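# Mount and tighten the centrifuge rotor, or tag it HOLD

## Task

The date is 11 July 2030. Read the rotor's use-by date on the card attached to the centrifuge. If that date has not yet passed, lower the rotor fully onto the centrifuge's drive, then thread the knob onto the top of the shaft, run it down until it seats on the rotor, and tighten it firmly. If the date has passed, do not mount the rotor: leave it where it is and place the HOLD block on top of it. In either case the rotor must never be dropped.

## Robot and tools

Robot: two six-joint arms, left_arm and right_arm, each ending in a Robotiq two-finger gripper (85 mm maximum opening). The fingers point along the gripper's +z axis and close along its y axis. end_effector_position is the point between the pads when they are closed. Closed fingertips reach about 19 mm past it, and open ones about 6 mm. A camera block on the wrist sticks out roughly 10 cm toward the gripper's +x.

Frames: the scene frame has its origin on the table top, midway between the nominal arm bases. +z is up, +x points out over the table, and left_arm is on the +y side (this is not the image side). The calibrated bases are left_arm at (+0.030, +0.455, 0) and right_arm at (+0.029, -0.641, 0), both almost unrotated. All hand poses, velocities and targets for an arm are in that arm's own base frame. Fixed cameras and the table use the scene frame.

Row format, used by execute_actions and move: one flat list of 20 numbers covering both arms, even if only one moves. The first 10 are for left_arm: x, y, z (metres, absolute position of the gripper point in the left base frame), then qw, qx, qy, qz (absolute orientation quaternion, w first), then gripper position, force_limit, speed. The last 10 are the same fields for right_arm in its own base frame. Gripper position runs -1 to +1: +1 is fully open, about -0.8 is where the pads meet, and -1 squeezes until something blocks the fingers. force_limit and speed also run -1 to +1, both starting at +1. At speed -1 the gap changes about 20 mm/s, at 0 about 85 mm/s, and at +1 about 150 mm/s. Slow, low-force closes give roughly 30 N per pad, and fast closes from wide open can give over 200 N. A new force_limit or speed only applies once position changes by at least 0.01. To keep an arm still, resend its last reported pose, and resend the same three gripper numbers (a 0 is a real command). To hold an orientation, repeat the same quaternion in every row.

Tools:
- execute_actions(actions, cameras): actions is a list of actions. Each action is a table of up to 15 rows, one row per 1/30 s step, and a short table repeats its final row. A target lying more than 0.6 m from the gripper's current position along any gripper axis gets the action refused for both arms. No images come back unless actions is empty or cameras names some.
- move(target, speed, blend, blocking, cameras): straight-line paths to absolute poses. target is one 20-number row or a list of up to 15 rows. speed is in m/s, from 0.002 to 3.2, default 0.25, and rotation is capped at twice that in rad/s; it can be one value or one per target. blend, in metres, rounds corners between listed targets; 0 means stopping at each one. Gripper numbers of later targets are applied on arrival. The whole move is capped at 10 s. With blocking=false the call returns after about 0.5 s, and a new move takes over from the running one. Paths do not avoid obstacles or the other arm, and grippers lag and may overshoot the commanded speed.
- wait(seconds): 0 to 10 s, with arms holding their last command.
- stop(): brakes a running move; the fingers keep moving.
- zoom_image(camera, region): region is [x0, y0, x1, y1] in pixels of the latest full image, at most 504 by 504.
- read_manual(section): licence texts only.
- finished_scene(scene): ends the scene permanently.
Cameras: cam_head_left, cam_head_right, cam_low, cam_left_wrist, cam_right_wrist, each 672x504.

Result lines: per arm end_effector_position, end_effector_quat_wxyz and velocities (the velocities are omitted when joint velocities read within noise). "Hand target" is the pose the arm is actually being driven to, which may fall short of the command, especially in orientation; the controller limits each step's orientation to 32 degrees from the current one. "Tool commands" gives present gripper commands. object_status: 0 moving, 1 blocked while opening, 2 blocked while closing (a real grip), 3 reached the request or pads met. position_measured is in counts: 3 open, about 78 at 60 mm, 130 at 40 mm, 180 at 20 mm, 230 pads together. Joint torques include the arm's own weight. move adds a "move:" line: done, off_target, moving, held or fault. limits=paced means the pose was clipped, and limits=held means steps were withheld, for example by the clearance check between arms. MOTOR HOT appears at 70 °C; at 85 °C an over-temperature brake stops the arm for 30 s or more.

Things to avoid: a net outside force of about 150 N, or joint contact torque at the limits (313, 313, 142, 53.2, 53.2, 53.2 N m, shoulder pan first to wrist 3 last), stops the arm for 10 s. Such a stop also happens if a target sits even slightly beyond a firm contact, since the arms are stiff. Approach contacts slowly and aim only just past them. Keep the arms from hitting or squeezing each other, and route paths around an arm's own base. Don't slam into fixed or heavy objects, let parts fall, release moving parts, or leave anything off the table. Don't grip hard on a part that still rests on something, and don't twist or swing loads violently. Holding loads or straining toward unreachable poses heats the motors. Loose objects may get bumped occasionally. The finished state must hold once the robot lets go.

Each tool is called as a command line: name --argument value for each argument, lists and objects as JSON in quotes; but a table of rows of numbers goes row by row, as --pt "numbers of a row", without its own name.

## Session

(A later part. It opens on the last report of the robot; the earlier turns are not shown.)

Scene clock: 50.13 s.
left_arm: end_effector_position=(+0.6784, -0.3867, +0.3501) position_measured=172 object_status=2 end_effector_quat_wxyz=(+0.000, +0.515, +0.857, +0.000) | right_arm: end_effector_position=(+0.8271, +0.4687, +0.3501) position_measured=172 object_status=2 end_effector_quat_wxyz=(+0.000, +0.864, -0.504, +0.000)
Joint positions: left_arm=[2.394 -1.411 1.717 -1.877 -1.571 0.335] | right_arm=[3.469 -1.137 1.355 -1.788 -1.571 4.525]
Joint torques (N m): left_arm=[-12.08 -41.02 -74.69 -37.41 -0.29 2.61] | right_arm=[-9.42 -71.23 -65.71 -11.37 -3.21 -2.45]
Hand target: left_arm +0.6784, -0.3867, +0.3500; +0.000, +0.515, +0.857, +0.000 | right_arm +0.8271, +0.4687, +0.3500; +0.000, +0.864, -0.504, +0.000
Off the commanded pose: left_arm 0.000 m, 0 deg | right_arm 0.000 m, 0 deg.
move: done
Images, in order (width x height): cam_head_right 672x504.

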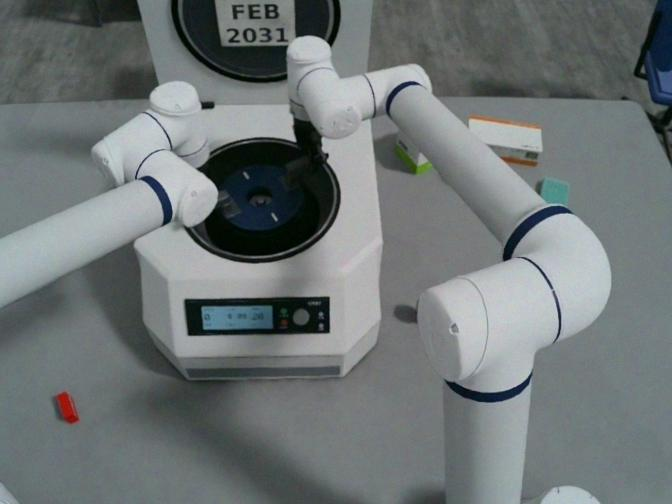

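move --target '[0.6784,-0.3867,0.338,0,0.5150,0.8572,0,-1,0,-0.9,0.8271,0.4687,0.338,0,0.8638,-0.5038,0,-1,0,-0.9]' --speed 0.02 --cameras '["cam_head_right"]'

zoom_image --camera "cam_head_right" --region '[220, 150, 310, 240]'

Scene clock: 51.20 s.
left_arm: end_effector_position=(+0.6784, -0.3867, +0.3381) position_measured=172 object_status=2 end_effector_quat_wxyz=(+0.000, +0.515, +0.857, +0.000) | right_arm: end_effector_position=(+0.8271, +0.4687, +0.3381) position_measured=172 object_status=2 end_effector_quat_wxyz=(+0.000, +0.864, -0.504, +0.000)
Joint positions: left_arm=[2.394 -1.405 1.732 -1.898 -1.571 0.335] | right_arm=[3.469 -1.133 1.37 -1.808 -1.571 4.525]
Joint torques (N m): left_arm=[-15.13 -44.67 -77.75 -38.72 0.89 2.91] | right_arm=[-8.94 -67.61 -64.98 -12.17 -3.4 -3.01]
Hand target: left_arm +0.6784, -0.3867, +0.3380; +0.000, +0.515, +0.857, +0.000 | right_arm +0.8271, +0.4687, +0.3380; +0.000, +0.864, -0.504, +0.000
Off the commanded pose: left_arm 0.000 m, 0 deg | right_arm 0.000 m, 0 deg.
move: done
Images, in order (width x height): cam_head_right 672x504.

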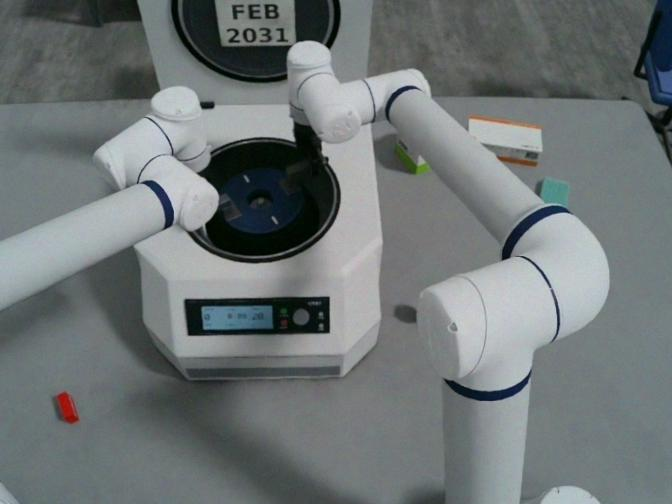

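Scaled by 5.600.

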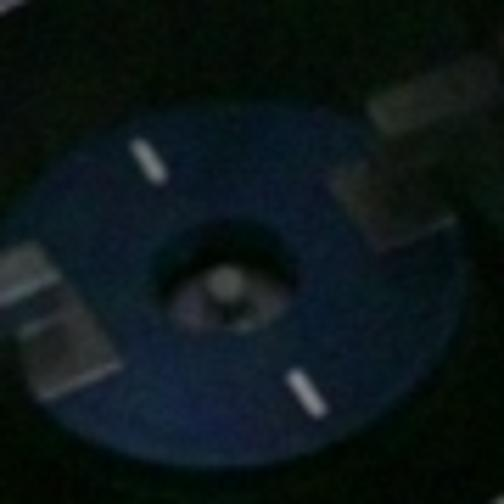

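move --target '[0.6784,-0.3867,0.331,0,0.5150,0.8572,0,-1,0,-0.9,0.8271,0.4687,0.331,0,0.8638,-0.5038,0,-1,0,-0.9]' --speed 0.015

move --target '[0.6784,-0.3867,0.326,0,0.5150,0.8572,0,-1,0,-0.9,0.8271,0.4687,0.326,0,0.8638,-0.5038,0,-1,0,-0.9]' --speed 0.015 --cameras '["cam_head_right","cam_left_wrist","cam_right_wrist"]'

zoom_image --camera "cam_head_right" --region '[220, 150, 310, 240]'

Scene clock: 52.10 s.
left_arm: end_effector_position=(+0.6784, -0.3867, +0.3312) position_measured=172 object_status=2 end_effector_quat_wxyz=(+0.000, +0.515, +0.857, +0.000) | right_arm: end_effector_position=(+0.8271, +0.4687, +0.3312) position_measured=172 object_status=2 end_effector_quat_wxyz=(+0.000, +0.864, -0.504, +0.000)
Joint positions: left_arm=[2.394 -1.401 1.74 -1.911 -1.571 0.335] | right_arm=[3.469 -1.13 1.378 -1.819 -1.571 4.525]
Joint torques (N m): left_arm=[-18.24 -37.48 -74.34 -39.81 1.88 3.24] | right_arm=[-11.97 -66.58 -62.13 -12.75 -3.39 -2.72]
Hand target: left_arm +0.6784, -0.3867, +0.3310; +0.000, +0.515, +0.857, +0.000 | right_arm +0.8271, +0.4687, +0.3310; +0.000, +0.864, -0.504, +0.000
Off the commanded pose: left_arm 0.000 m, 0 deg | right_arm 0.000 m, 0 deg.
move: done

Scene clock: 52.60 s.
left_arm: end_effector_position=(+0.6767, -0.3863, +0.3308) position_measured=172 object_status=2 end_effector_quat_wxyz=(-0.002, +0.515, +0.857, -0.001) | right_arm: end_effector_position=(+0.8272, +0.4688, +0.3291) position_measured=172 object_status=2 end_effector_quat_wxyz=(+0.000, +0.864, -0.504, +0.000)
Joint positions: left_arm=[2.394 -1.402 1.742 -1.907 -1.574 0.335] | right_arm=[3.469 -1.129 1.381 -1.823 -1.571 4.525]
Joint torques (N m): left_arm=[-0.39 -103.21 -51.73 -5.6 0.5 0.62] | right_arm=[-30.23 -13.2 -13.88 -5.33 -3.41 -3.01]
Hand target: left_arm +0.6767, -0.3863, +0.3308; -0.002, +0.515, +0.857, -0.001 | right_arm +0.8271, +0.4687, +0.3285; +0.000, +0.864, -0.504, +0.000
Tool commands: left_gripper/position=-1.0 left_gripper/force_limit=+0.003922 left_gripper/speed=-0.898039 right_gripper/position=-1.0 right_gripper/force_limit=+0.0 right_gripper/speed=-0.9
Off the commanded pose: left_arm 0.005 m, 0 deg | right_arm 0.003 m, 0 deg.
FORCE FAULT: contact force on the left arm reached its limit, and that arm stopped. The contact can be on any part of that arm, not only on its tool. That arm's remaining commands of this call were not run. That arm is still stopped at the end of this call. That arm stays stopped for about 10 more seconds. Until then a move that you send moves the other arm only, and its call returns only when the move has ended. Once the stop has ended, the next robot result says so. If the stop ends while you think or write, that arm runs what you send next. While its stop runs, that arm takes no new command, but its gripper still runs the gripper command that each later call begins with. Until it ends, the stop uses up actions while you think or wait. An arm that is not stopped still takes commands.
move: fault (left_arm)
camera_calibration:
cam_left_wrist: T_world_to_cam=[[0.88088, 0.472777, -0.0230651, -0.393864], [0.451799, -0.825263, 0.338848, -0.719949], [0.141164, -0.308905, -0.940559, 0.22182], [0, 0, 0, 1]] pos_world=[0.640906, -0.339416, 0.443503]
cam_right_wrist: T_world_to_cam=[[-0.876509, -0.481385, 0.000421149, 0.960452], [-0.45407, 0.827063, 0.331342, -0.099719], [-0.159851, 0.290233, -0.943511, 0.432987], [0, 0, 0, 1]] pos_world=[0.865779, 0.419155, 0.441165]
Images, in order (width x height): cam_head_right 672x504, cam_left_wrist 672x504, cam_right_wrist 672x504.

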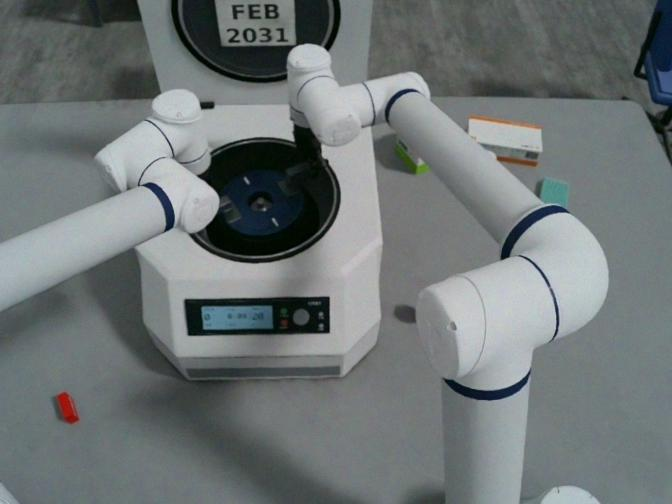

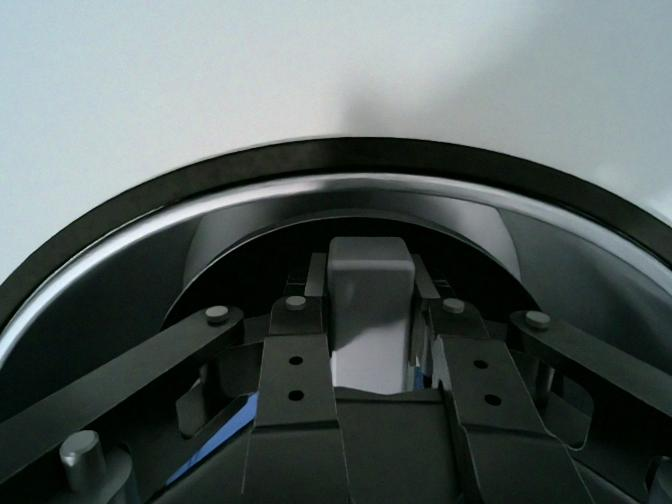

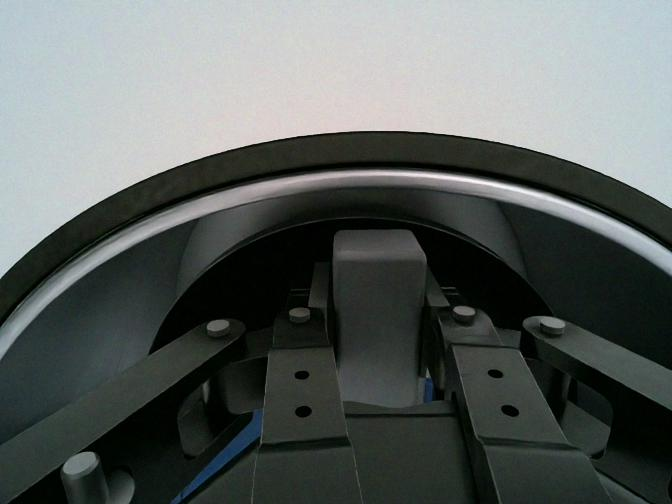

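Scaled by 5.600.

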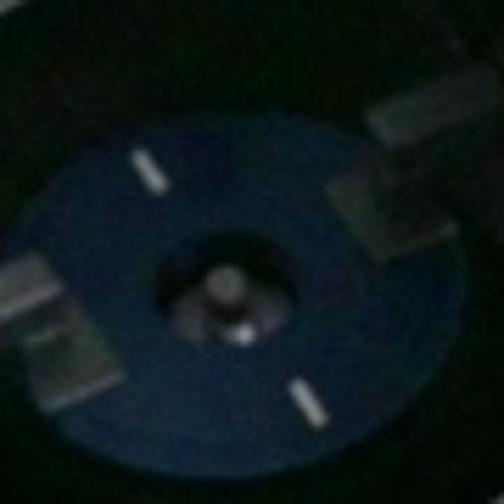

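wait --seconds 10

Scene clock: 63.27 s.
left_arm: end_effector_position=(+0.6767, -0.3863, +0.3308) position_measured=172 object_status=2 end_effector_quat_wxyz=(-0.002, +0.515, +0.857, -0.001) | right_arm: end_effector_position=(+0.8271, +0.4687, +0.3285) position_measured=172 object_status=2 end_effector_quat_wxyz=(+0.000, +0.864, -0.504, +0.000)
Joint positions: left_arm=[2.394 -1.402 1.742 -1.907 -1.574 0.335] | right_arm=[3.469 -1.129 1.381 -1.823 -1.571 4.525]
Joint torques (N m): left_arm=[0.45 -103.32 -50.87 -5.49 0.79 0.63] | right_arm=[-35.08 0.64 -2.01 -1.22 -3.52 -2.45]
Hand target: left_arm +0.6767, -0.3863, +0.3308; -0.002, +0.515, +0.857, -0.001 | right_arm +0.8271, +0.4687, +0.3285; +0.000, +0.864, -0.504, +0.000
Tool commands: left_gripper/position=-1.0 left_gripper/force_limit=+0.003922 left_gripper/speed=-0.898039 right_gripper/position=-1.0 right_gripper/force_limit=+0.0 right_gripper/speed=-0.9
Off the commanded pose: left_arm 0.005 m, 0 deg | right_arm 0.002 m, 0 deg.
FORCE FAULT, CONTINUED: the left arm's stop, for the force fault that an earlier result reported, is over. The rest of the stop counts as 20 of the actions that you can send in this scene. That arm's target is now where it stood when the stop ended, not its last command. That arm accepts commands again.
wait: 10.00 s; at rest from the start

move --target '[0.6784,-0.3867,0.345,0,0.5150,0.8572,0,-1,0,-0.9,0.8271,0.4687,0.345,0,0.8638,-0.5038,0,-1,0,-0.9]' --speed 0.02 --cameras '["cam_head_right","cam_left_wrist","cam_right_wrist"]'

zoom_image --camera "cam_head_right" --region '[220, 150, 310, 240]'

Scene clock: 65.03 s.
left_arm: end_effector_position=(+0.6784, -0.3866, +0.3449) position_measured=172 object_status=2 end_effector_quat_wxyz=(+0.000, +0.515, +0.857, +0.000) | right_arm: end_effector_position=(+0.8271, +0.4687, +0.3447) position_measured=172 object_status=2 end_effector_quat_wxyz=(+0.000, +0.864, -0.504, +0.000)
Joint positions: left_arm=[2.394 -1.408 1.724 -1.886 -1.571 0.335] | right_arm=[3.469 -1.135 1.361 -1.797 -1.571 4.525]
Joint torques (N m): left_arm=[5.19 -167.9 -122.44 -27.41 3.03 0.69] | right_arm=[-14.94 -115.02 -97.16 -10.56 -3.39 -2.32]
Hand target: left_arm +0.6784, -0.3867, +0.3450; +0.000, +0.515, +0.857, +0.000 | right_arm +0.8271, +0.4687, +0.3450; +0.000, +0.864, -0.504, +0.000
Off the commanded pose: left_arm 0.000 m, 0 deg | right_arm 0.000 m, 0 deg.
move: done
camera_calibration:
cam_left_wrist: T_world_to_cam=[[0.881012, 0.472714, -0.0189539, -0.396368], [0.45014, -0.825267, 0.34104, -0.725382], [0.145572, -0.308992, -0.939858, 0.231556], [0, 0, 0, 1]] pos_world=[0.642021, -0.339716, 0.457501]
cam_right_wrist: T_world_to_cam=[[-0.876583, -0.481249, 0.00146176, 0.959925], [-0.453608, 0.827241, 0.33153, -0.105367], [-0.160758, 0.28995, -0.943444, 0.448607], [0, 0, 0, 1]] pos_world=[0.865776, 0.419053, 0.456764]
Images, in order (width x height): cam_head_right 672x504, cam_left_wrist 672x504, cam_right_wrist 672x504.

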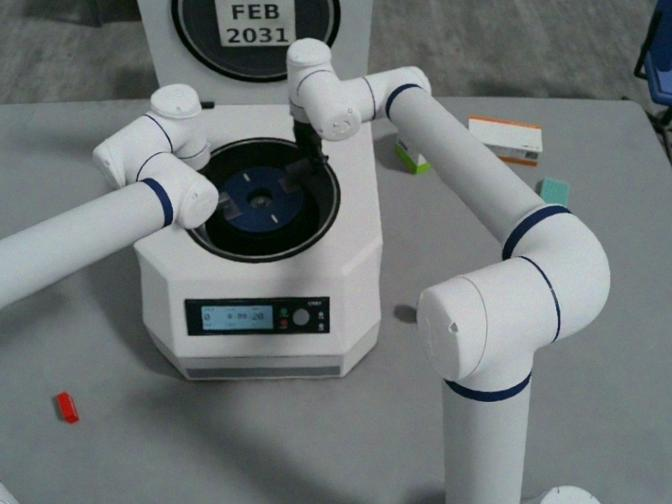

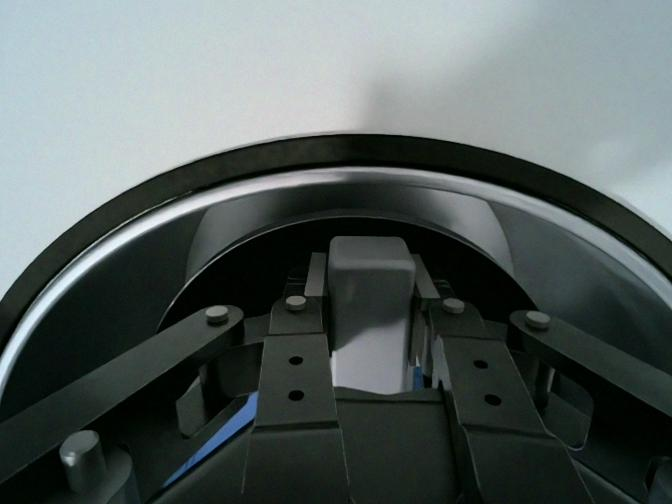

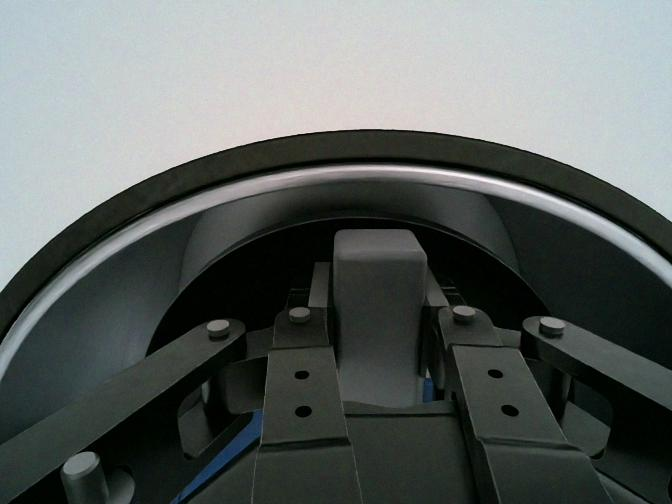

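Scaled by 5.600.

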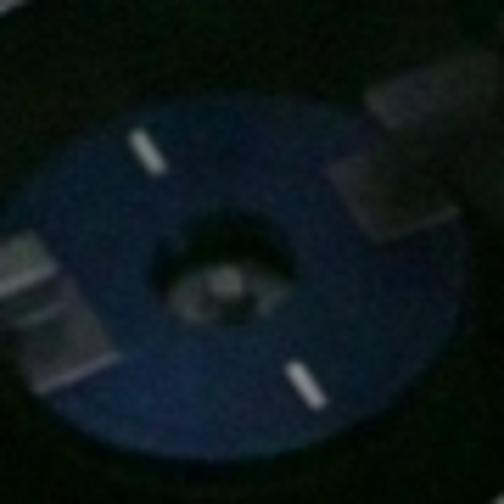

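move --pt "0.6732 -0.3898 0.345 0 0.4962 0.8682 0 -1 0 -0.9 0.8325 0.4719 0.345 0 0.8746 -0.4848 0 -1 0 -0.9" --pt "0.6678 -0.3930 0.345 0 0.4772 0.8788 0 -1 0 -0.9 0.8376 0.4751 0.345 0 0.8850 -0.4656 0 -1 0 -0.9" --blend '[0.005,0]' --speed 0.05

move --target '[0.6678,-0.3930,0.338,0,0.4772,0.8788,0,-1,0,-0.9,0.8376,0.4751,0.338,0,0.8850,-0.4656,0,-1,0,-0.9]' --speed 0.01

move --target '[0.6678,-0.3930,0.3365,0,0.4772,0.8788,0,-1,0,-0.9,0.8376,0.4751,0.3365,0,0.8850,-0.4656,0,-1,0,-0.9]' --speed 0.005

move --target '[0.6678,-0.3930,0.335,0,0.4772,0.8788,0,-1,0,-0.9,0.8376,0.4751,0.335,0,0.8850,-0.4656,0,-1,0,-0.9]' --speed 0.005

move --target '[0.6678,-0.3930,0.334,0,0.4772,0.8788,0,-1,0,-0.9,0.8376,0.4751,0.334,0,0.8850,-0.4656,0,-1,0,-0.9]' --speed 0.005

move --target '[0.6678,-0.3930,0.333,0,0.4772,0.8788,0,-1,0,-0.9,0.8376,0.4751,0.333,0,0.8850,-0.4656,0,-1,0,-0.9]' --speed 0.005

Scene clock: 67.67 s.
left_arm: end_effector_position=(+0.6678, -0.3930, +0.3450) position_measured=172 object_status=2 end_effector_quat_wxyz=(+0.000, +0.477, +0.879, +0.000) | right_arm: end_effector_position=(+0.8376, +0.4751, +0.3450) position_measured=172 object_status=2 end_effector_quat_wxyz=(+0.000, +0.885, -0.466, +0.000)
Joint positions: left_arm=[2.379 -1.418 1.735 -1.888 -1.571 0.232] | right_arm=[3.472 -1.115 1.331 -1.787 -1.571 4.441]
Joint torques (N m): left_arm=[-19.41 -148.87 -102.91 -39.65 4.28 -2.05] | right_arm=[-6.68 -91.5 -98.94 -11.37 -3.52 -3.51]
Hand target: left_arm +0.6678, -0.3930, +0.3450; +0.000, +0.477, +0.879, +0.000 | right_arm +0.8376, +0.4751, +0.3450; +0.000, +0.885, -0.466, +0.000
Off the commanded pose: left_arm 0.000 m, 0 deg | right_arm 0.000 m, 0 deg.
move: done

Scene clock: 68.60 s.
left_arm: end_effector_position=(+0.6678, -0.3930, +0.3381) position_measured=172 object_status=2 end_effector_quat_wxyz=(+0.000, +0.477, +0.879, +0.000) | right_arm: end_effector_position=(+0.8376, +0.4751, +0.3381) position_measured=172 object_status=2 end_effector_quat_wxyz=(+0.000, +0.885, -0.466, +0.000)
Joint positions: left_arm=[2.379 -1.414 1.743 -1.9 -1.571 0.232] | right_arm=[3.472 -1.112 1.34 -1.798 -1.571 4.441]
Joint torques (N m): left_arm=[-20.49 -33.02 -80.11 -41.41 5.48 -1.86] | right_arm=[-17.11 -63 -65.09 -12.24 -2.06 -4.39]
Hand target: left_arm +0.6678, -0.3930, +0.3380; +0.000, +0.477, +0.879, +0.000 | right_arm +0.8376, +0.4751, +0.3380; +0.000, +0.885, -0.466, +0.000
Off the commanded pose: left_arm 0.000 m, 0 deg | right_arm 0.000 m, 0 deg.
move: done

Scene clock: 69.30 s.
left_arm: end_effector_position=(+0.6678, -0.3930, +0.3365) position_measured=172 object_status=2 end_effector_quat_wxyz=(+0.000, +0.477, +0.879, +0.000) | right_arm: end_effector_position=(+0.8376, +0.4751, +0.3365) position_measured=172 object_status=2 end_effector_quat_wxyz=(+0.000, +0.885, -0.466, +0.000)
Joint positions: left_arm=[2.379 -1.413 1.745 -1.903 -1.571 0.232] | right_arm=[3.472 -1.112 1.342 -1.801 -1.571 4.441]
Joint torques (N m): left_arm=[-21.87 -32.62 -80.09 -41.78 4.97 -1.95] | right_arm=[-26.44 -67.56 -66.2 -12.54 -0.65 -4.23]
Hand target: left_arm +0.6678, -0.3930, +0.3365; +0.000, +0.477, +0.879, +0.000 | right_arm +0.8376, +0.4751, +0.3365; +0.000, +0.885, -0.466, +0.000
Off the commanded pose: left_arm 0.000 m, 0 deg | right_arm 0.000 m, 0 deg.
move: done

Scene clock: 70.00 s.
left_arm: end_effector_position=(+0.6678, -0.3930, +0.3350) position_measured=172 object_status=2 end_effector_quat_wxyz=(+0.000, +0.477, +0.879, +0.000) | right_arm: end_effector_position=(+0.8376, +0.4751, +0.3350) position_measured=172 object_status=2 end_effector_quat_wxyz=(+0.000, +0.885, -0.466, +0.000)
Joint positions: left_arm=[2.379 -1.412 1.747 -1.906 -1.571 0.232] | right_arm=[3.472 -1.111 1.344 -1.803 -1.571 4.441]
Joint torques (N m): left_arm=[-21.22 -33.03 -79.88 -41.62 4.77 -1.74] | right_arm=[-26.02 -68.67 -64.74 -12.97 -0.26 -3.71]
Hand target: left_arm +0.6678, -0.3930, +0.3350; +0.000, +0.477, +0.879, +0.000 | right_arm +0.8376, +0.4751, +0.3350; +0.000, +0.885, -0.466, +0.000
Off the commanded pose: left_arm 0.000 m, 0 deg | right_arm 0.000 m, 0 deg.
move: done

Scene clock: 70.70 s.
left_arm: end_effector_position=(+0.6678, -0.3930, +0.3340) position_measured=172 object_status=2 end_effector_quat_wxyz=(+0.000, +0.477, +0.879, +0.000) | right_arm: end_effector_position=(+0.8376, +0.4751, +0.3340) position_measured=172 object_status=2 end_effector_quat_wxyz=(+0.000, +0.885, -0.466, +0.000)
Joint positions: left_arm=[2.379 -1.412 1.748 -1.907 -1.571 0.232] | right_arm=[3.472 -1.111 1.345 -1.805 -1.571 4.441]
Joint torques (N m): left_arm=[-22.42 -33.5 -80.18 -41.66 4.35 -1.87] | right_arm=[-24.2 -65.98 -64.62 -12.29 0.05 -4.04]
Hand target: left_arm +0.6678, -0.3930, +0.3340; +0.000, +0.477, +0.879, +0.000 | right_arm +0.8376, +0.4751, +0.3340; +0.000, +0.885, -0.466, +0.000
Off the commanded pose: left_arm 0.000 m, 0 deg | right_arm 0.000 m, 0 deg.
move: done

Scene clock: 71.40 s.
left_arm: end_effector_position=(+0.6678, -0.3930, +0.3330) position_measured=172 object_status=2 end_effector_quat_wxyz=(+0.000, +0.477, +0.879, +0.000) | right_arm: end_effector_position=(+0.8376, +0.4751, +0.3330) position_measured=172 object_status=2 end_effector_quat_wxyz=(+0.000, +0.885, -0.466, +0.000)
Joint positions: left_arm=[2.379 -1.411 1.75 -1.909 -1.571 0.232] | right_arm=[3.472 -1.11 1.346 -1.806 -1.571 4.441]
Joint torques (N m): left_arm=[-23.12 -33.44 -79.88 -41.64 4.16 -2.02] | right_arm=[-26.71 -66.45 -66 -12.58 0.13 -4.15]
Hand target: left_arm +0.6678, -0.3930, +0.3330; +0.000, +0.477, +0.879, +0.000 | right_arm +0.8376, +0.4751, +0.3330; +0.000, +0.885, -0.466, +0.000
Off the commanded pose: left_arm 0.000 m, 0 deg | right_arm 0.000 m, 0 deg.
move: done

move --target '[0.6678,-0.3930,0.332,0,0.4772,0.8788,0,-1,0,-0.9,0.8376,0.4751,0.332,0,0.8850,-0.4656,0,-1,0,-0.9]' --speed 0.005

move --target '[0.6678,-0.3930,0.331,0,0.4772,0.8788,0,-1,0,-0.9,0.8376,0.4751,0.331,0,0.8850,-0.4656,0,-1,0,-0.9]' --speed 0.005

move --target '[0.6678,-0.3930,0.3303,0,0.4772,0.8788,0,-1,0,-0.9,0.8376,0.4751,0.3303,0,0.8850,-0.4656,0,-1,0,-0.9]' --speed 0.005

move --target '[0.6678,-0.3930,0.3296,0,0.4772,0.8788,0,-1,0,-0.9,0.8376,0.4751,0.3296,0,0.8850,-0.4656,0,-1,0,-0.9]' --speed 0.005

Scene clock: 72.37 s.
left_arm: end_effector_position=(+0.6678, -0.3930, +0.3320) position_measured=172 object_status=2 end_effector_quat_wxyz=(+0.000, +0.477, +0.879, +0.000) | right_arm: end_effector_position=(+0.8376, +0.4751, +0.3320) position_measured=172 object_status=2 end_effector_quat_wxyz=(+0.000, +0.885, -0.466, +0.000)
Joint positions: left_arm=[2.379 -1.411 1.751 -1.911 -1.571 0.232] | right_arm=[3.472 -1.11 1.347 -1.808 -1.571 4.441]
Joint torques (N m): left_arm=[-22.22 -33.46 -80.71 -41.61 3.87 -1.96] | right_arm=[-28.47 -67.92 -65.8 -12.8 -0.07 -4.06]
Hand target: left_arm +0.6678, -0.3930, +0.3320; +0.000, +0.477, +0.879, +0.000 | right_arm +0.8376, +0.4751, +0.3320; +0.000, +0.885, -0.466, +0.000
Off the commanded pose: left_arm 0.000 m, 0 deg | right_arm 0.000 m, 0 deg.
move: done

Scene clock: 73.07 s.
left_arm: end_effector_position=(+0.6678, -0.3930, +0.3311) position_measured=172 object_status=2 end_effector_quat_wxyz=(+0.000, +0.477, +0.879, +0.000) | right_arm: end_effector_position=(+0.8376, +0.4751, +0.3311) position_measured=172 object_status=2 end_effector_quat_wxyz=(+0.000, +0.885, -0.466, +0.000)
Joint positions: left_arm=[2.379 -1.41 1.752 -1.913 -1.571 0.232] | right_arm=[3.472 -1.11 1.348 -1.81 -1.571 4.441]
Joint torques (N m): left_arm=[-21.72 -17.01 -72.76 -42.57 3.43 -1.82] | right_arm=[-24.61 -61.38 -61.42 -12.42 0.04 -3.95]
Hand target: left_arm +0.6678, -0.3930, +0.3310; +0.000, +0.477, +0.879, +0.000 | right_arm +0.8376, +0.4751, +0.3310; +0.000, +0.885, -0.466, +0.000
Off the commanded pose: left_arm 0.000 m, 0 deg | right_arm 0.000 m, 0 deg.
move: done

Scene clock: 73.67 s.
left_arm: end_effector_position=(+0.6662, -0.3924, +0.3306) position_measured=172 object_status=2 end_effector_quat_wxyz=(-0.002, +0.477, +0.879, -0.001) | right_arm: end_effector_position=(+0.8377, +0.4752, +0.3306) position_measured=172 object_status=2 end_effector_quat_wxyz=(+0.000, +0.885, -0.466, +0.000)
Joint positions: left_arm=[2.379 -1.411 1.753 -1.908 -1.573 0.232] | right_arm=[3.472 -1.109 1.349 -1.811 -1.571 4.441]
Joint torques (N m): left_arm=[0.2 -101.62 -51.36 -5.68 0.71 0.61] | right_arm=[-28.09 -48.52 -44.59 -7.07 -5.28 -2.96]
Hand target: left_arm +0.6662, -0.3924, +0.3306; -0.002, +0.477, +0.879, -0.001 | right_arm +0.8376, +0.4751, +0.3305; +0.000, +0.885, -0.466, +0.000
Tool commands: left_gripper/position=-1.0 left_gripper/force_limit=+0.003922 left_gripper/speed=-0.898039 right_gripper/position=-1.0 right_gripper/force_limit=+0.0 right_gripper/speed=-0.9
Off the commanded pose: left_arm 0.002 m, 0 deg | right_arm 0.000 m, 0 deg.
FORCE FAULT: contact force on the left arm reached its limit, and that arm stopped. The contact can be on any part of that arm, not only on its tool. That arm's remaining commands of this call were not run. That arm is still stopped at the end of this call. That arm stays stopped for about 10 more seconds. Until then a move that you send moves the other arm only, and its call returns only when the move has ended. Once the stop has ended, the next robot result says so. If the stop ends while you think or write, that arm runs what you send next. While its stop runs, that arm takes no new command, but its gripper still runs the gripper command that each later call begins with. Until it ends, the stop uses up actions while you think or wait. An arm that is not stopped still takes commands.
move: fault (left_arm)

not run: an earlier result of this reply reported a stop or a fault. Calls in your next reply go to the robot.

wait --seconds 9.9

move --pt "0.6678 -0.3930 0.335 0 0.4772 0.8788 0 -1 0 -0.9 0.8376 0.4751 0.335 0 0.8850 -0.4656 0 -1 0 -0.9" --pt "0.6784 -0.3867 0.335 0 0.5150 0.8572 0 -1 0 -0.9 0.8271 0.4687 0.335 0 0.8638 -0.5038 0 -1 0 -0.9" --pt "0.6829 -0.3845 0.335 0 0.5299 0.8480 0 -1 0 -0.9 0.8227 0.4664 0.335 0 0.8549 -0.5188 0 -1 0 -0.9" --pt "0.6829 -0.3845 0.332 0 0.5299 0.8480 0 -1 0 -0.9 0.8227 0.4664 0.332 0 0.8549 -0.5188 0 -1 0 -0.9" --speed '[0.02,0.05,0.05,0.01]'

move --target '[0.6829,-0.3845,0.3313,0,0.5299,0.8480,0,-1,0,-0.9,0.8227,0.4664,0.3313,0,0.8549,-0.5188,0,-1,0,-0.9]' --speed 0.005

move --target '[0.6829,-0.3845,0.3308,0,0.5299,0.8480,0,-1,0,-0.9,0.8227,0.4664,0.3308,0,0.8549,-0.5188,0,-1,0,-0.9]' --speed 0.005

Scene clock: 84.77 s.
left_arm: end_effector_position=(+0.6662, -0.3924, +0.3306) position_measured=172 object_status=2 end_effector_quat_wxyz=(-0.002, +0.477, +0.879, -0.001) | right_arm: end_effector_position=(+0.8376, +0.4751, +0.3305) position_measured=172 object_status=2 end_effector_quat_wxyz=(+0.000, +0.885, -0.466, +0.000)
Joint positions: left_arm=[2.379 -1.411 1.753 -1.908 -1.573 0.232] | right_arm=[3.472 -1.109 1.349 -1.81 -1.571 4.441]
Joint torques (N m): left_arm=[0.16 -101.26 -50.81 -5.53 0.78 0.72] | right_arm=[-35.74 -45.82 -41.29 -5.41 -6.61 2.11]
Hand target: left_arm +0.6662, -0.3924, +0.3306; -0.002, +0.477, +0.879, -0.001 | right_arm +0.8376, +0.4751, +0.3305; +0.000, +0.885, -0.466, +0.000
Tool commands: left_gripper/position=-1.0 left_gripper/force_limit=+0.003922 left_gripper/speed=-0.898039 right_gripper/position=-1.0 right_gripper/force_limit=+0.0 right_gripper/speed=-0.9
Off the commanded pose: left_arm 0.002 m, 0 deg | right_arm 0.000 m, 0 deg.
FORCE FAULT, CONTINUED: the left arm's stop, for the force fault that an earlier result reported, is over. The rest of the stop counts as 19 of the actions that you can send in this scene. That arm's target is now where it stood when the stop ended, not its last command. That arm accepts commands again.
wait: 9.90 s; at rest from the start

Scene clock: 87.50 s.
left_arm: end_effector_position=(+0.6829, -0.3845, +0.3322) position_measured=172 object_status=2 end_effector_quat_wxyz=(+0.000, +0.530, +0.848, +0.000) | right_arm: end_effector_position=(+0.8227, +0.4664, +0.3323) position_measured=172 object_status=2 end_effector_quat_wxyz=(+0.000, +0.855, -0.519, +0.000)
Joint positions: left_arm=[2.4 -1.397 1.734 -1.908 -1.571 0.376] | right_arm=[3.469 -1.138 1.389 -1.821 -1.571 4.559]
Joint torques (N m): left_arm=[-13.73 -43.32 -80.54 -39.94 -1.1 3.11] | right_arm=[-26.08 -70.53 -65.88 -11.86 -1.06 2.5]
Hand target: left_arm +0.6829, -0.3845, +0.3320; +0.000, +0.530, +0.848, +0.000 | right_arm +0.8227, +0.4664, +0.3320; +0.000, +0.855, -0.519, +0.000
Off the commanded pose: left_arm 0.000 m, 0 deg | right_arm 0.000 m, 0 deg.
move: done

Scene clock: 88.20 s.
left_arm: end_effector_position=(+0.6829, -0.3845, +0.3313) position_measured=172 object_status=2 end_effector_quat_wxyz=(+0.000, +0.530, +0.848, +0.000) | right_arm: end_effector_position=(+0.8227, +0.4664, +0.3313) position_measured=172 object_status=2 end_effector_quat_wxyz=(+0.000, +0.855, -0.519, +0.000)
Joint positions: left_arm=[2.4 -1.396 1.735 -1.909 -1.571 0.376] | right_arm=[3.469 -1.138 1.39 -1.823 -1.571 4.559]
Joint torques (N m): left_arm=[-30.73 -45.16 -79.01 -39.72 -1.05 3.42] | right_arm=[-25 -69.01 -65.45 -11.9 -2.77 2.01]
Hand target: left_arm +0.6829, -0.3845, +0.3313; +0.000, +0.530, +0.848, +0.000 | right_arm +0.8227, +0.4664, +0.3313; +0.000, +0.855, -0.519, +0.000
Off the commanded pose: left_arm 0.000 m, 0 deg | right_arm 0.000 m, 0 deg.
move: done

Scene clock: 88.90 s.
left_arm: end_effector_position=(+0.6829, -0.3845, +0.3309) position_measured=172 object_status=2 end_effector_quat_wxyz=(+0.000, +0.530, +0.848, +0.000) | right_arm: end_effector_position=(+0.8227, +0.4664, +0.3309) position_measured=172 object_status=2 end_effector_quat_wxyz=(+0.000, +0.855, -0.519, +0.000)
Joint positions: left_arm=[2.4 -1.396 1.735 -1.91 -1.571 0.376] | right_arm=[3.469 -1.138 1.39 -1.824 -1.571 4.559]
Joint torques (N m): left_arm=[-37.49 -7.54 -66.3 -41.05 -1.08 3.39] | right_arm=[-23.92 -55.11 -56.59 -11.59 -3.16 1.99]
Hand target: left_arm +0.6829, -0.3845, +0.3308; +0.000, +0.530, +0.848, +0.000 | right_arm +0.8227, +0.4664, +0.3308; +0.000, +0.855, -0.519, +0.000
Off the commanded pose: left_arm 0.000 m, 0 deg | right_arm 0.000 m, 0 deg.
move: done

move --pt "0.6829 -0.3845 0.3325 0 0.5299 0.8480 0 -1 0 -0.9 0.8227 0.4664 0.3325 0 0.8549 -0.5188 0 -1 0 -0.9" --pt "0.6896 -0.3814 0.3325 0 0.5519 0.8339 0 -1 0 -0.9 0.8160 0.4632 0.3325 0 0.8410 -0.5410 0 -1 0 -0.9" --speed '[0.01,0.03]'

move --target '[0.6965,-0.3787,0.3325,0,0.5736,0.8192,0,-1,0,-0.9,0.8091,0.4604,0.3325,0,0.8266,-0.5628,0,-1,0,-0.9]' --speed 0.03

move --target '[0.7036,-0.3763,0.3325,0,0.5948,0.8039,0,-1,0,-0.9,0.8021,0.4579,0.3325,0,0.8116,-0.5842,0,-1,0,-0.9]' --speed 0.03

Scene clock: 91.33 s.
left_arm: end_effector_position=(+0.6896, -0.3814, +0.3325) position_measured=172 object_status=2 end_effector_quat_wxyz=(+0.000, +0.552, +0.834, +0.000) | right_arm: end_effector_position=(+0.8160, +0.4632, +0.3325) position_measured=172 object_status=2 end_effector_quat_wxyz=(+0.000, +0.841, -0.541, +0.000)
Joint positions: left_arm=[2.409 -1.39 1.725 -1.906 -1.571 0.437] | right_arm=[3.468 -1.151 1.406 -1.826 -1.571 4.611]
Joint torques (N m): left_arm=[-5.62 -115.81 -119.73 -28.34 0.06 3.45] | right_arm=[-27.95 -114.38 -81.78 -11.9 -2.19 2.77]
Hand target: left_arm +0.6896, -0.3814, +0.3325; +0.000, +0.552, +0.834, +0.000 | right_arm +0.8160, +0.4632, +0.3325; +0.000, +0.841, -0.541, +0.000
Off the commanded pose: left_arm 0.000 m, 0 deg | right_arm 0.000 m, 0 deg.
move: done

Scene clock: 92.57 s.
left_arm: end_effector_position=(+0.6965, -0.3787, +0.3325) position_measured=172 object_status=2 end_effector_quat_wxyz=(+0.000, +0.573, +0.819, +0.000) | right_arm: end_effector_position=(+0.8091, +0.4604, +0.3325) position_measured=172 object_status=2 end_effector_quat_wxyz=(+0.000, +0.827, -0.563, +0.000)
Joint positions: left_arm=[2.418 -1.382 1.716 -1.904 -1.571 0.498] | right_arm=[3.467 -1.162 1.423 -1.832 -1.571 4.662]
Joint torques (N m): left_arm=[-10.35 -119.18 -117.64 -27.37 -2.1 3.1] | right_arm=[-23.62 -113.83 -82.45 -11.35 -1.67 2.1]
Hand target: left_arm +0.6965, -0.3787, +0.3325; +0.000, +0.574, +0.819, +0.000 | right_arm +0.8091, +0.4604, +0.3325; +0.000, +0.827, -0.563, +0.000
Off the commanded pose: left_arm 0.000 m, 0 deg | right_arm 0.000 m, 0 deg.
move: done

Scene clock: 93.80 s.
left_arm: end_effector_position=(+0.7036, -0.3763, +0.3325) position_measured=172 object_status=2 end_effector_quat_wxyz=(+0.000, +0.595, +0.804, +0.000) | right_arm: end_effector_position=(+0.8021, +0.4579, +0.3325) position_measured=172 object_status=2 end_effector_quat_wxyz=(+0.000, +0.812, -0.584, +0.000)
Joint positions: left_arm=[2.426 -1.374 1.706 -1.903 -1.571 0.558] | right_arm=[3.467 -1.174 1.44 -1.837 -1.571 4.715]
Joint torques (N m): left_arm=[-11.21 -119.1 -114.3 -25.64 -4.14 3.72] | right_arm=[-25.67 -111.83 -80.57 -11.16 -0.73 2.34]
Hand target: left_arm +0.7036, -0.3763, +0.3325; +0.000, +0.595, +0.804, +0.000 | right_arm +0.8021, +0.4579, +0.3325; +0.000, +0.812, -0.584, +0.000
Off the commanded pose: left_arm 0.000 m, 0 deg | right_arm 0.000 m, 0 deg.
move: done

move --pt "0.6919 -0.3805 0.3325 0 0.5592 0.8290 0 -1 0 -0.9 0.8137 0.4622 0.3325 0 0.8363 -0.5483 0 -1 0 -0.9" --pt "0.6919 -0.3805 0.3315 0 0.5592 0.8290 0 -1 0 -0.9 0.8137 0.4622 0.3315 0 0.8363 -0.5483 0 -1 0 -0.9" --speed '[0.03,0.01]'

move --target '[0.6919,-0.3805,0.3308,0,0.5592,0.8290,0,-1,0,-0.9,0.8137,0.4622,0.3308,0,0.8363,-0.5483,0,-1,0,-0.9]' --speed 0.005

move --pt "0.6873 -0.3824 0.3325 0 0.5446 0.8387 0 -1 0 -0.9 0.8182 0.4642 0.3325 0 0.8457 -0.5336 0 -1 0 -0.9" --pt "0.6873 -0.3824 0.3315 0 0.5446 0.8387 0 -1 0 -0.9 0.8182 0.4642 0.3315 0 0.8457 -0.5336 0 -1 0 -0.9" --speed '[0.03,0.01]'

move --target '[0.6873,-0.3824,0.3308,0,0.5446,0.8387,0,-1,0,-0.9,0.8182,0.4642,0.3308,0,0.8457,-0.5336,0,-1,0,-0.9]' --speed 0.005

move --pt "0.6806 -0.3856 0.3325 0 0.5225 0.8526 0 -1 0 -0.9 0.8249 0.4675 0.3325 0 0.8594 -0.5113 0 -1 0 -0.9" --pt "0.6806 -0.3856 0.3315 0 0.5225 0.8526 0 -1 0 -0.9 0.8249 0.4675 0.3315 0 0.8594 -0.5113 0 -1 0 -0.9" --speed '[0.03,0.01]'

move --target '[0.6806,-0.3856,0.3308,0,0.5225,0.8526,0,-1,0,-0.9,0.8249,0.4675,0.3308,0,0.8594,-0.5113,0,-1,0,-0.9]' --speed 0.005

move --pt "0.6752 -0.3885 0.3325 0 0.5038 0.8638 0 -1 0 -0.9 0.8303 0.4705 0.3325 0 0.8704 -0.4924 0 -1 0 -0.9" --pt "0.6752 -0.3885 0.3315 0 0.5038 0.8638 0 -1 0 -0.9 0.8303 0.4705 0.3315 0 0.8704 -0.4924 0 -1 0 -0.9" --speed '[0.03,0.01]'

move --target '[0.6752,-0.3885,0.3308,0,0.5038,0.8638,0,-1,0,-0.9,0.8303,0.4705,0.3308,0,0.8704,-0.4924,0,-1,0,-0.9]' --speed 0.005

Scene clock: 97.03 s.
left_arm: end_effector_position=(+0.6919, -0.3805, +0.3319) position_measured=172 object_status=2 end_effector_quat_wxyz=(+0.000, +0.559, +0.829, +0.000) | right_arm: end_effector_position=(+0.8138, +0.4623, +0.3319) position_measured=172 object_status=2 end_effector_quat_wxyz=(+0.000, +0.836, -0.548, +0.000)
Joint positions: left_arm=[2.412 -1.387 1.723 -1.907 -1.571 0.457] | right_arm=[3.467 -1.154 1.413 -1.83 -1.571 4.628]
Joint torques (N m): left_arm=[-41.78 -84.36 -80.61 -37.69 -0.39 -2] | right_arm=[-8.64 -73.72 -68.69 -11.28 -2.11 -4.57]
Hand target: left_arm +0.6919, -0.3805, +0.3315; +0.000, +0.559, +0.829, +0.000 | right_arm +0.8137, +0.4622, +0.3315; +0.000, +0.836, -0.548, +0.000
Off the commanded pose: left_arm 0.000 m, 0 deg | right_arm 0.000 m, 0 deg.
move: done

Scene clock: 97.73 s.
left_arm: end_effector_position=(+0.6919, -0.3805, +0.3309) position_measured=172 object_status=2 end_effector_quat_wxyz=(+0.000, +0.559, +0.829, +0.000) | right_arm: end_effector_position=(+0.8137, +0.4622, +0.3309) position_measured=172 object_status=2 end_effector_quat_wxyz=(+0.000, +0.836, -0.548, +0.000)
Joint positions: left_arm=[2.412 -1.387 1.724 -1.908 -1.571 0.457] | right_arm=[3.467 -1.154 1.414 -1.831 -1.571 4.628]
Joint torques (N m): left_arm=[-41.41 -18.18 -67.46 -38.38 -0.57 -1.88] | right_arm=[-17.25 -59.98 -56.62 -10.57 -1.9 -3.71]
Hand target: left_arm +0.6919, -0.3805, +0.3308; +0.000, +0.559, +0.829, +0.000 | right_arm +0.8137, +0.4622, +0.3308; +0.000, +0.836, -0.548, +0.000
Off the commanded pose: left_arm 0.000 m, 0 deg | right_arm 0.000 m, 0 deg.
move: done

Scene clock: 98.77 s.
left_arm: end_effector_position=(+0.6873, -0.3824, +0.3317) position_measured=172 object_status=2 end_effector_quat_wxyz=(+0.000, +0.545, +0.839, +0.000) | right_arm: end_effector_position=(+0.8183, +0.4642, +0.3318) position_measured=172 object_status=2 end_effector_quat_wxyz=(+0.000, +0.846, -0.534, +0.000)
Joint positions: left_arm=[2.406 -1.392 1.729 -1.908 -1.571 0.417] | right_arm=[3.468 -1.146 1.401 -1.826 -1.571 4.594]
Joint torques (N m): left_arm=[-36.71 -123.95 -88.2 -36.73 -2.12 -1.86] | right_arm=[-5.94 -83.58 -74.03 -10.99 -2.52 -4.08]
Hand target: left_arm +0.6873, -0.3824, +0.3315; +0.000, +0.545, +0.839, +0.000 | right_arm +0.8182, +0.4642, +0.3315; +0.000, +0.846, -0.534, +0.000
Off the commanded pose: left_arm 0.000 m, 0 deg | right_arm 0.000 m, 0 deg.
move: done

Scene clock: 99.47 s.
left_arm: end_effector_position=(+0.6873, -0.3824, +0.3310) position_measured=172 object_status=2 end_effector_quat_wxyz=(+0.000, +0.545, +0.839, +0.000) | right_arm: end_effector_position=(+0.8182, +0.4642, +0.3310) position_measured=172 object_status=2 end_effector_quat_wxyz=(+0.000, +0.846, -0.534, +0.000)
Joint positions: left_arm=[2.406 -1.392 1.73 -1.909 -1.571 0.416] | right_arm=[3.468 -1.146 1.402 -1.827 -1.571 4.594]
Joint torques (N m): left_arm=[-37.33 -20.6 -68.11 -38.34 -0.82 -1.86] | right_arm=[-11.27 -61.82 -57.83 -10.61 -2.73 -3.97]
Hand target: left_arm +0.6873, -0.3824, +0.3308; +0.000, +0.545, +0.839, +0.000 | right_arm +0.8182, +0.4642, +0.3308; +0.000, +0.846, -0.534, +0.000
Off the commanded pose: left_arm 0.000 m, 0 deg | right_arm 0.000 m, 0 deg.
move: done

Scene clock: 100.80 s.
left_arm: end_effector_position=(+0.6806, -0.3856, +0.3318) position_measured=172 object_status=2 end_effector_quat_wxyz=(+0.000, +0.523, +0.853, +0.000) | right_arm: end_effector_position=(+0.8250, +0.4675, +0.3318) position_measured=172 object_status=2 end_effector_quat_wxyz=(+0.000, +0.859, -0.511, +0.000)
Joint positions: left_arm=[2.397 -1.399 1.737 -1.909 -1.571 0.355] | right_arm=[3.469 -1.134 1.383 -1.82 -1.571 4.542]
Joint torques (N m): left_arm=[-30.37 -119.1 -90.82 -37.86 -0.46 -1.89] | right_arm=[-7.27 -87.73 -75.95 -12.98 -3.5 -3.32]
Hand target: left_arm +0.6806, -0.3856, +0.3315; +0.000, +0.523, +0.853, +0.000 | right_arm +0.8249, +0.4675, +0.3315; +0.000, +0.859, -0.511, +0.000
Off the commanded pose: left_arm 0.000 m, 0 deg | right_arm 0.000 m, 0 deg.
move: done

Scene clock: 101.50 s.
left_arm: end_effector_position=(+0.6806, -0.3856, +0.3310) position_measured=172 object_status=2 end_effector_quat_wxyz=(+0.000, +0.523, +0.853, +0.000) | right_arm: end_effector_position=(+0.8249, +0.4675, +0.3310) position_measured=172 object_status=2 end_effector_quat_wxyz=(+0.000, +0.859, -0.511, +0.000)
Joint positions: left_arm=[2.397 -1.399 1.738 -1.911 -1.571 0.355] | right_arm=[3.469 -1.134 1.385 -1.822 -1.571 4.542]
Joint torques (N m): left_arm=[-31.09 -13.85 -69.56 -39.91 0.95 -1.95] | right_arm=[-16.71 -58.7 -57.63 -11.39 -2.96 -4.06]
Hand target: left_arm +0.6806, -0.3856, +0.3308; +0.000, +0.523, +0.853, +0.000 | right_arm +0.8249, +0.4675, +0.3308; +0.000, +0.859, -0.511, +0.000
Off the commanded pose: left_arm 0.000 m, 0 deg | right_arm 0.000 m, 0 deg.
move: done

Scene clock: 102.70 s.
left_arm: end_effector_position=(+0.6752, -0.3885, +0.3318) position_measured=172 object_status=2 end_effector_quat_wxyz=(+0.000, +0.504, +0.864, +0.000) | right_arm: end_effector_position=(+0.8304, +0.4705, +0.3318) position_measured=172 object_status=2 end_effector_quat_wxyz=(+0.000, +0.870, -0.492, +0.000)
Joint positions: left_arm=[2.39 -1.404 1.743 -1.91 -1.571 0.304] | right_arm=[3.47 -1.124 1.369 -1.816 -1.571 4.5]
Joint torques (N m): left_arm=[-25.49 -115.67 -89.82 -38.97 1.39 -1.93] | right_arm=[-8.01 -79.85 -76.06 -13.22 -3.91 -3.98]
Hand target: left_arm +0.6752, -0.3885, +0.3315; +0.000, +0.504, +0.864, +0.000 | right_arm +0.8303, +0.4705, +0.3315; +0.000, +0.870, -0.492, +0.000
Off the commanded pose: left_arm 0.000 m, 0 deg | right_arm 0.000 m, 0 deg.
move: done

Scene clock: 103.40 s.
left_arm: end_effector_position=(+0.6752, -0.3885, +0.3310) position_measured=172 object_status=2 end_effector_quat_wxyz=(+0.000, +0.504, +0.864, +0.000) | right_arm: end_effector_position=(+0.8303, +0.4705, +0.3310) position_measured=172 object_status=2 end_effector_quat_wxyz=(+0.000, +0.870, -0.492, +0.000)
Joint positions: left_arm=[2.39 -1.404 1.744 -1.912 -1.571 0.304] | right_arm=[3.47 -1.124 1.37 -1.817 -1.571 4.5]
Joint torques (N m): left_arm=[-27.12 -8.05 -70.13 -41.22 2.55 -2.05] | right_arm=[-14.2 -60.21 -57.16 -11.87 -3.91 -4.08]
Hand target: left_arm +0.6752, -0.3885, +0.3308; +0.000, +0.504, +0.864, +0.000 | right_arm +0.8303, +0.4705, +0.3308; +0.000, +0.870, -0.492, +0.000
Off the commanded pose: left_arm 0.000 m, 0 deg | right_arm 0.000 m, 0 deg.
move: done

move --pt "0.6784 -0.3867 0.335 0 0.5150 0.8572 0 -1 0 -0.9 0.8271 0.4687 0.335 0 0.8638 -0.5038 0 -1 0 -0.9" --pt "0.6784 -0.3867 0.358 0 0.5150 0.8572 0 -1 0 -0.9 0.8271 0.4687 0.358 0 0.8638 -0.5038 0 -1 0 -0.9" --speed 0.04 --cameras '["cam_head_right","cam_head_left","cam_low"]'

zoom_image --camera "cam_head_right" --region '[240, 180, 280, 220]'

zoom_image --camera "cam_head_left" --region '[240, 180, 280, 220]'

zoom_image --camera "cam_low" --region '[350, 160, 420, 230]'

Scene clock: 105.97 s.
left_arm: end_effector_position=(+0.6784, -0.3867, +0.3579) position_measured=172 object_status=2 end_effector_quat_wxyz=(+0.000, +0.515, +0.857, +0.000) | right_arm: end_effector_position=(+0.8271, +0.4687, +0.3579) position_measured=172 object_status=2 end_effector_quat_wxyz=(+0.000, +0.864, -0.504, +0.000)
Joint positions: left_arm=[2.394 -1.414 1.707 -1.864 -1.571 0.335] | right_arm=[3.469 -1.14 1.345 -1.776 -1.571 4.525]
Joint torques (N m): left_arm=[-1.65 -160.43 -119.79 -27.16 -0.5 3.35] | right_arm=[-20.28 -115.2 -100.92 -9.9 0.43 2.34]
Hand target: left_arm +0.6784, -0.3867, +0.3580; +0.000, +0.515, +0.857, +0.000 | right_arm +0.8271, +0.4687, +0.3580; +0.000, +0.864, -0.504, +0.000
Off the commanded pose: left_arm 0.000 m, 0 deg | right_arm 0.000 m, 0 deg.
move: done
Images, in order (width x height): cam_head_left 672x504, cam_head_right 672x504, cam_low 672x504.

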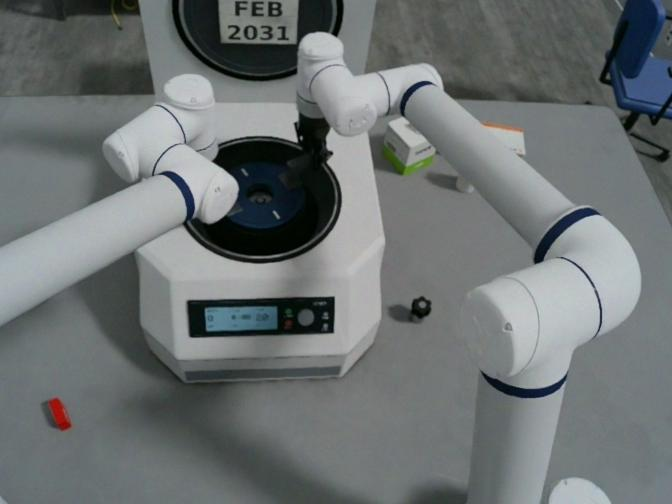

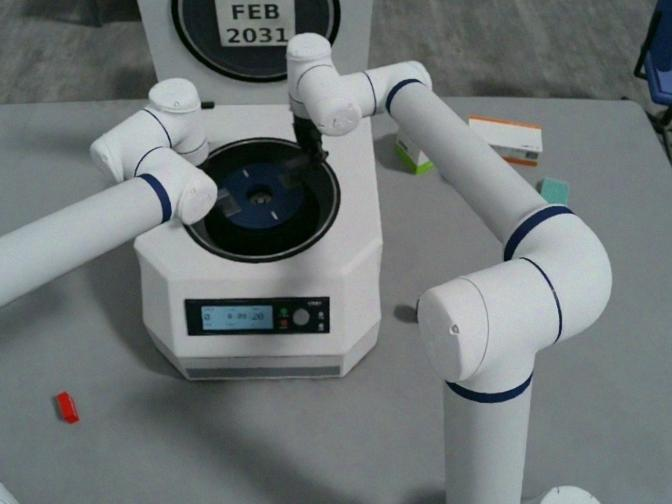

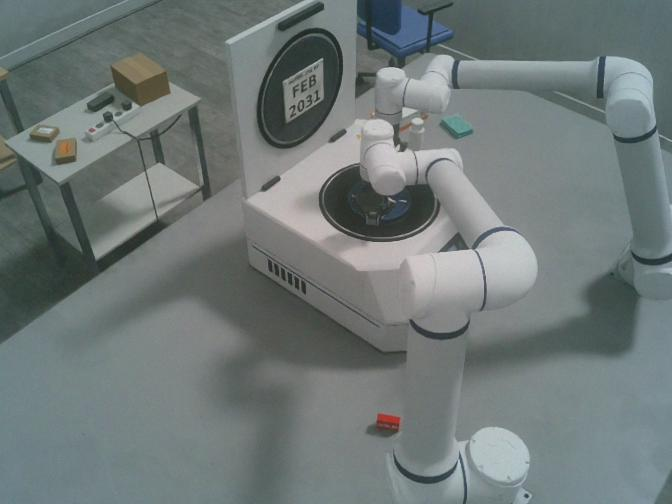

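Scaled by 12.600.

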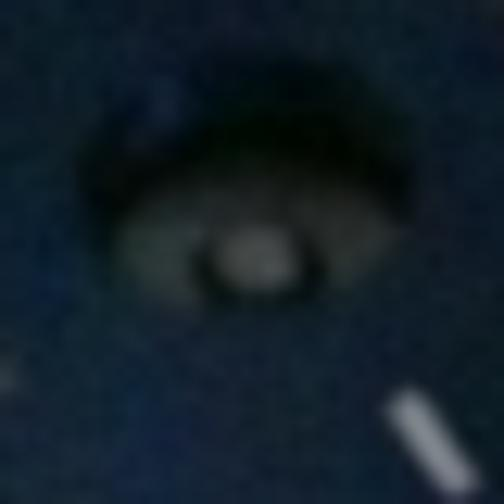

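Scaled by 12.600.

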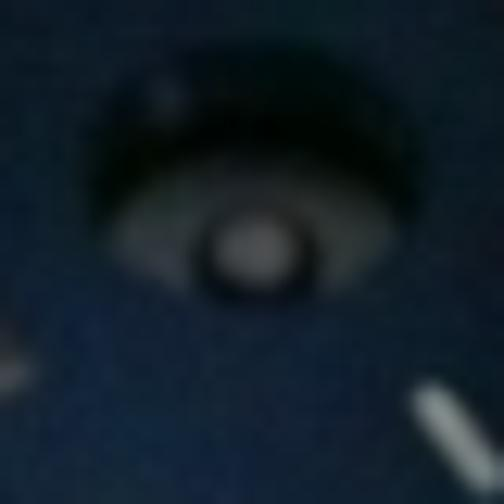

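Scaled by 7.200.

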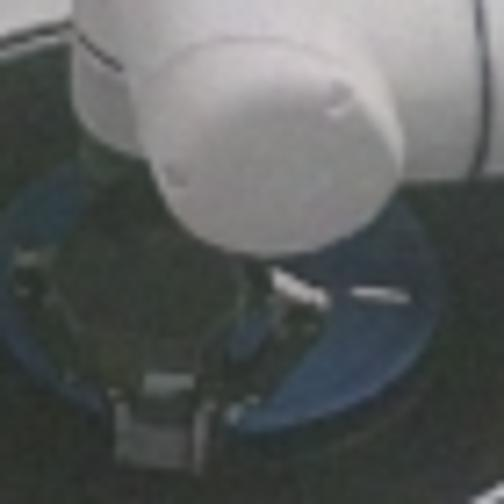

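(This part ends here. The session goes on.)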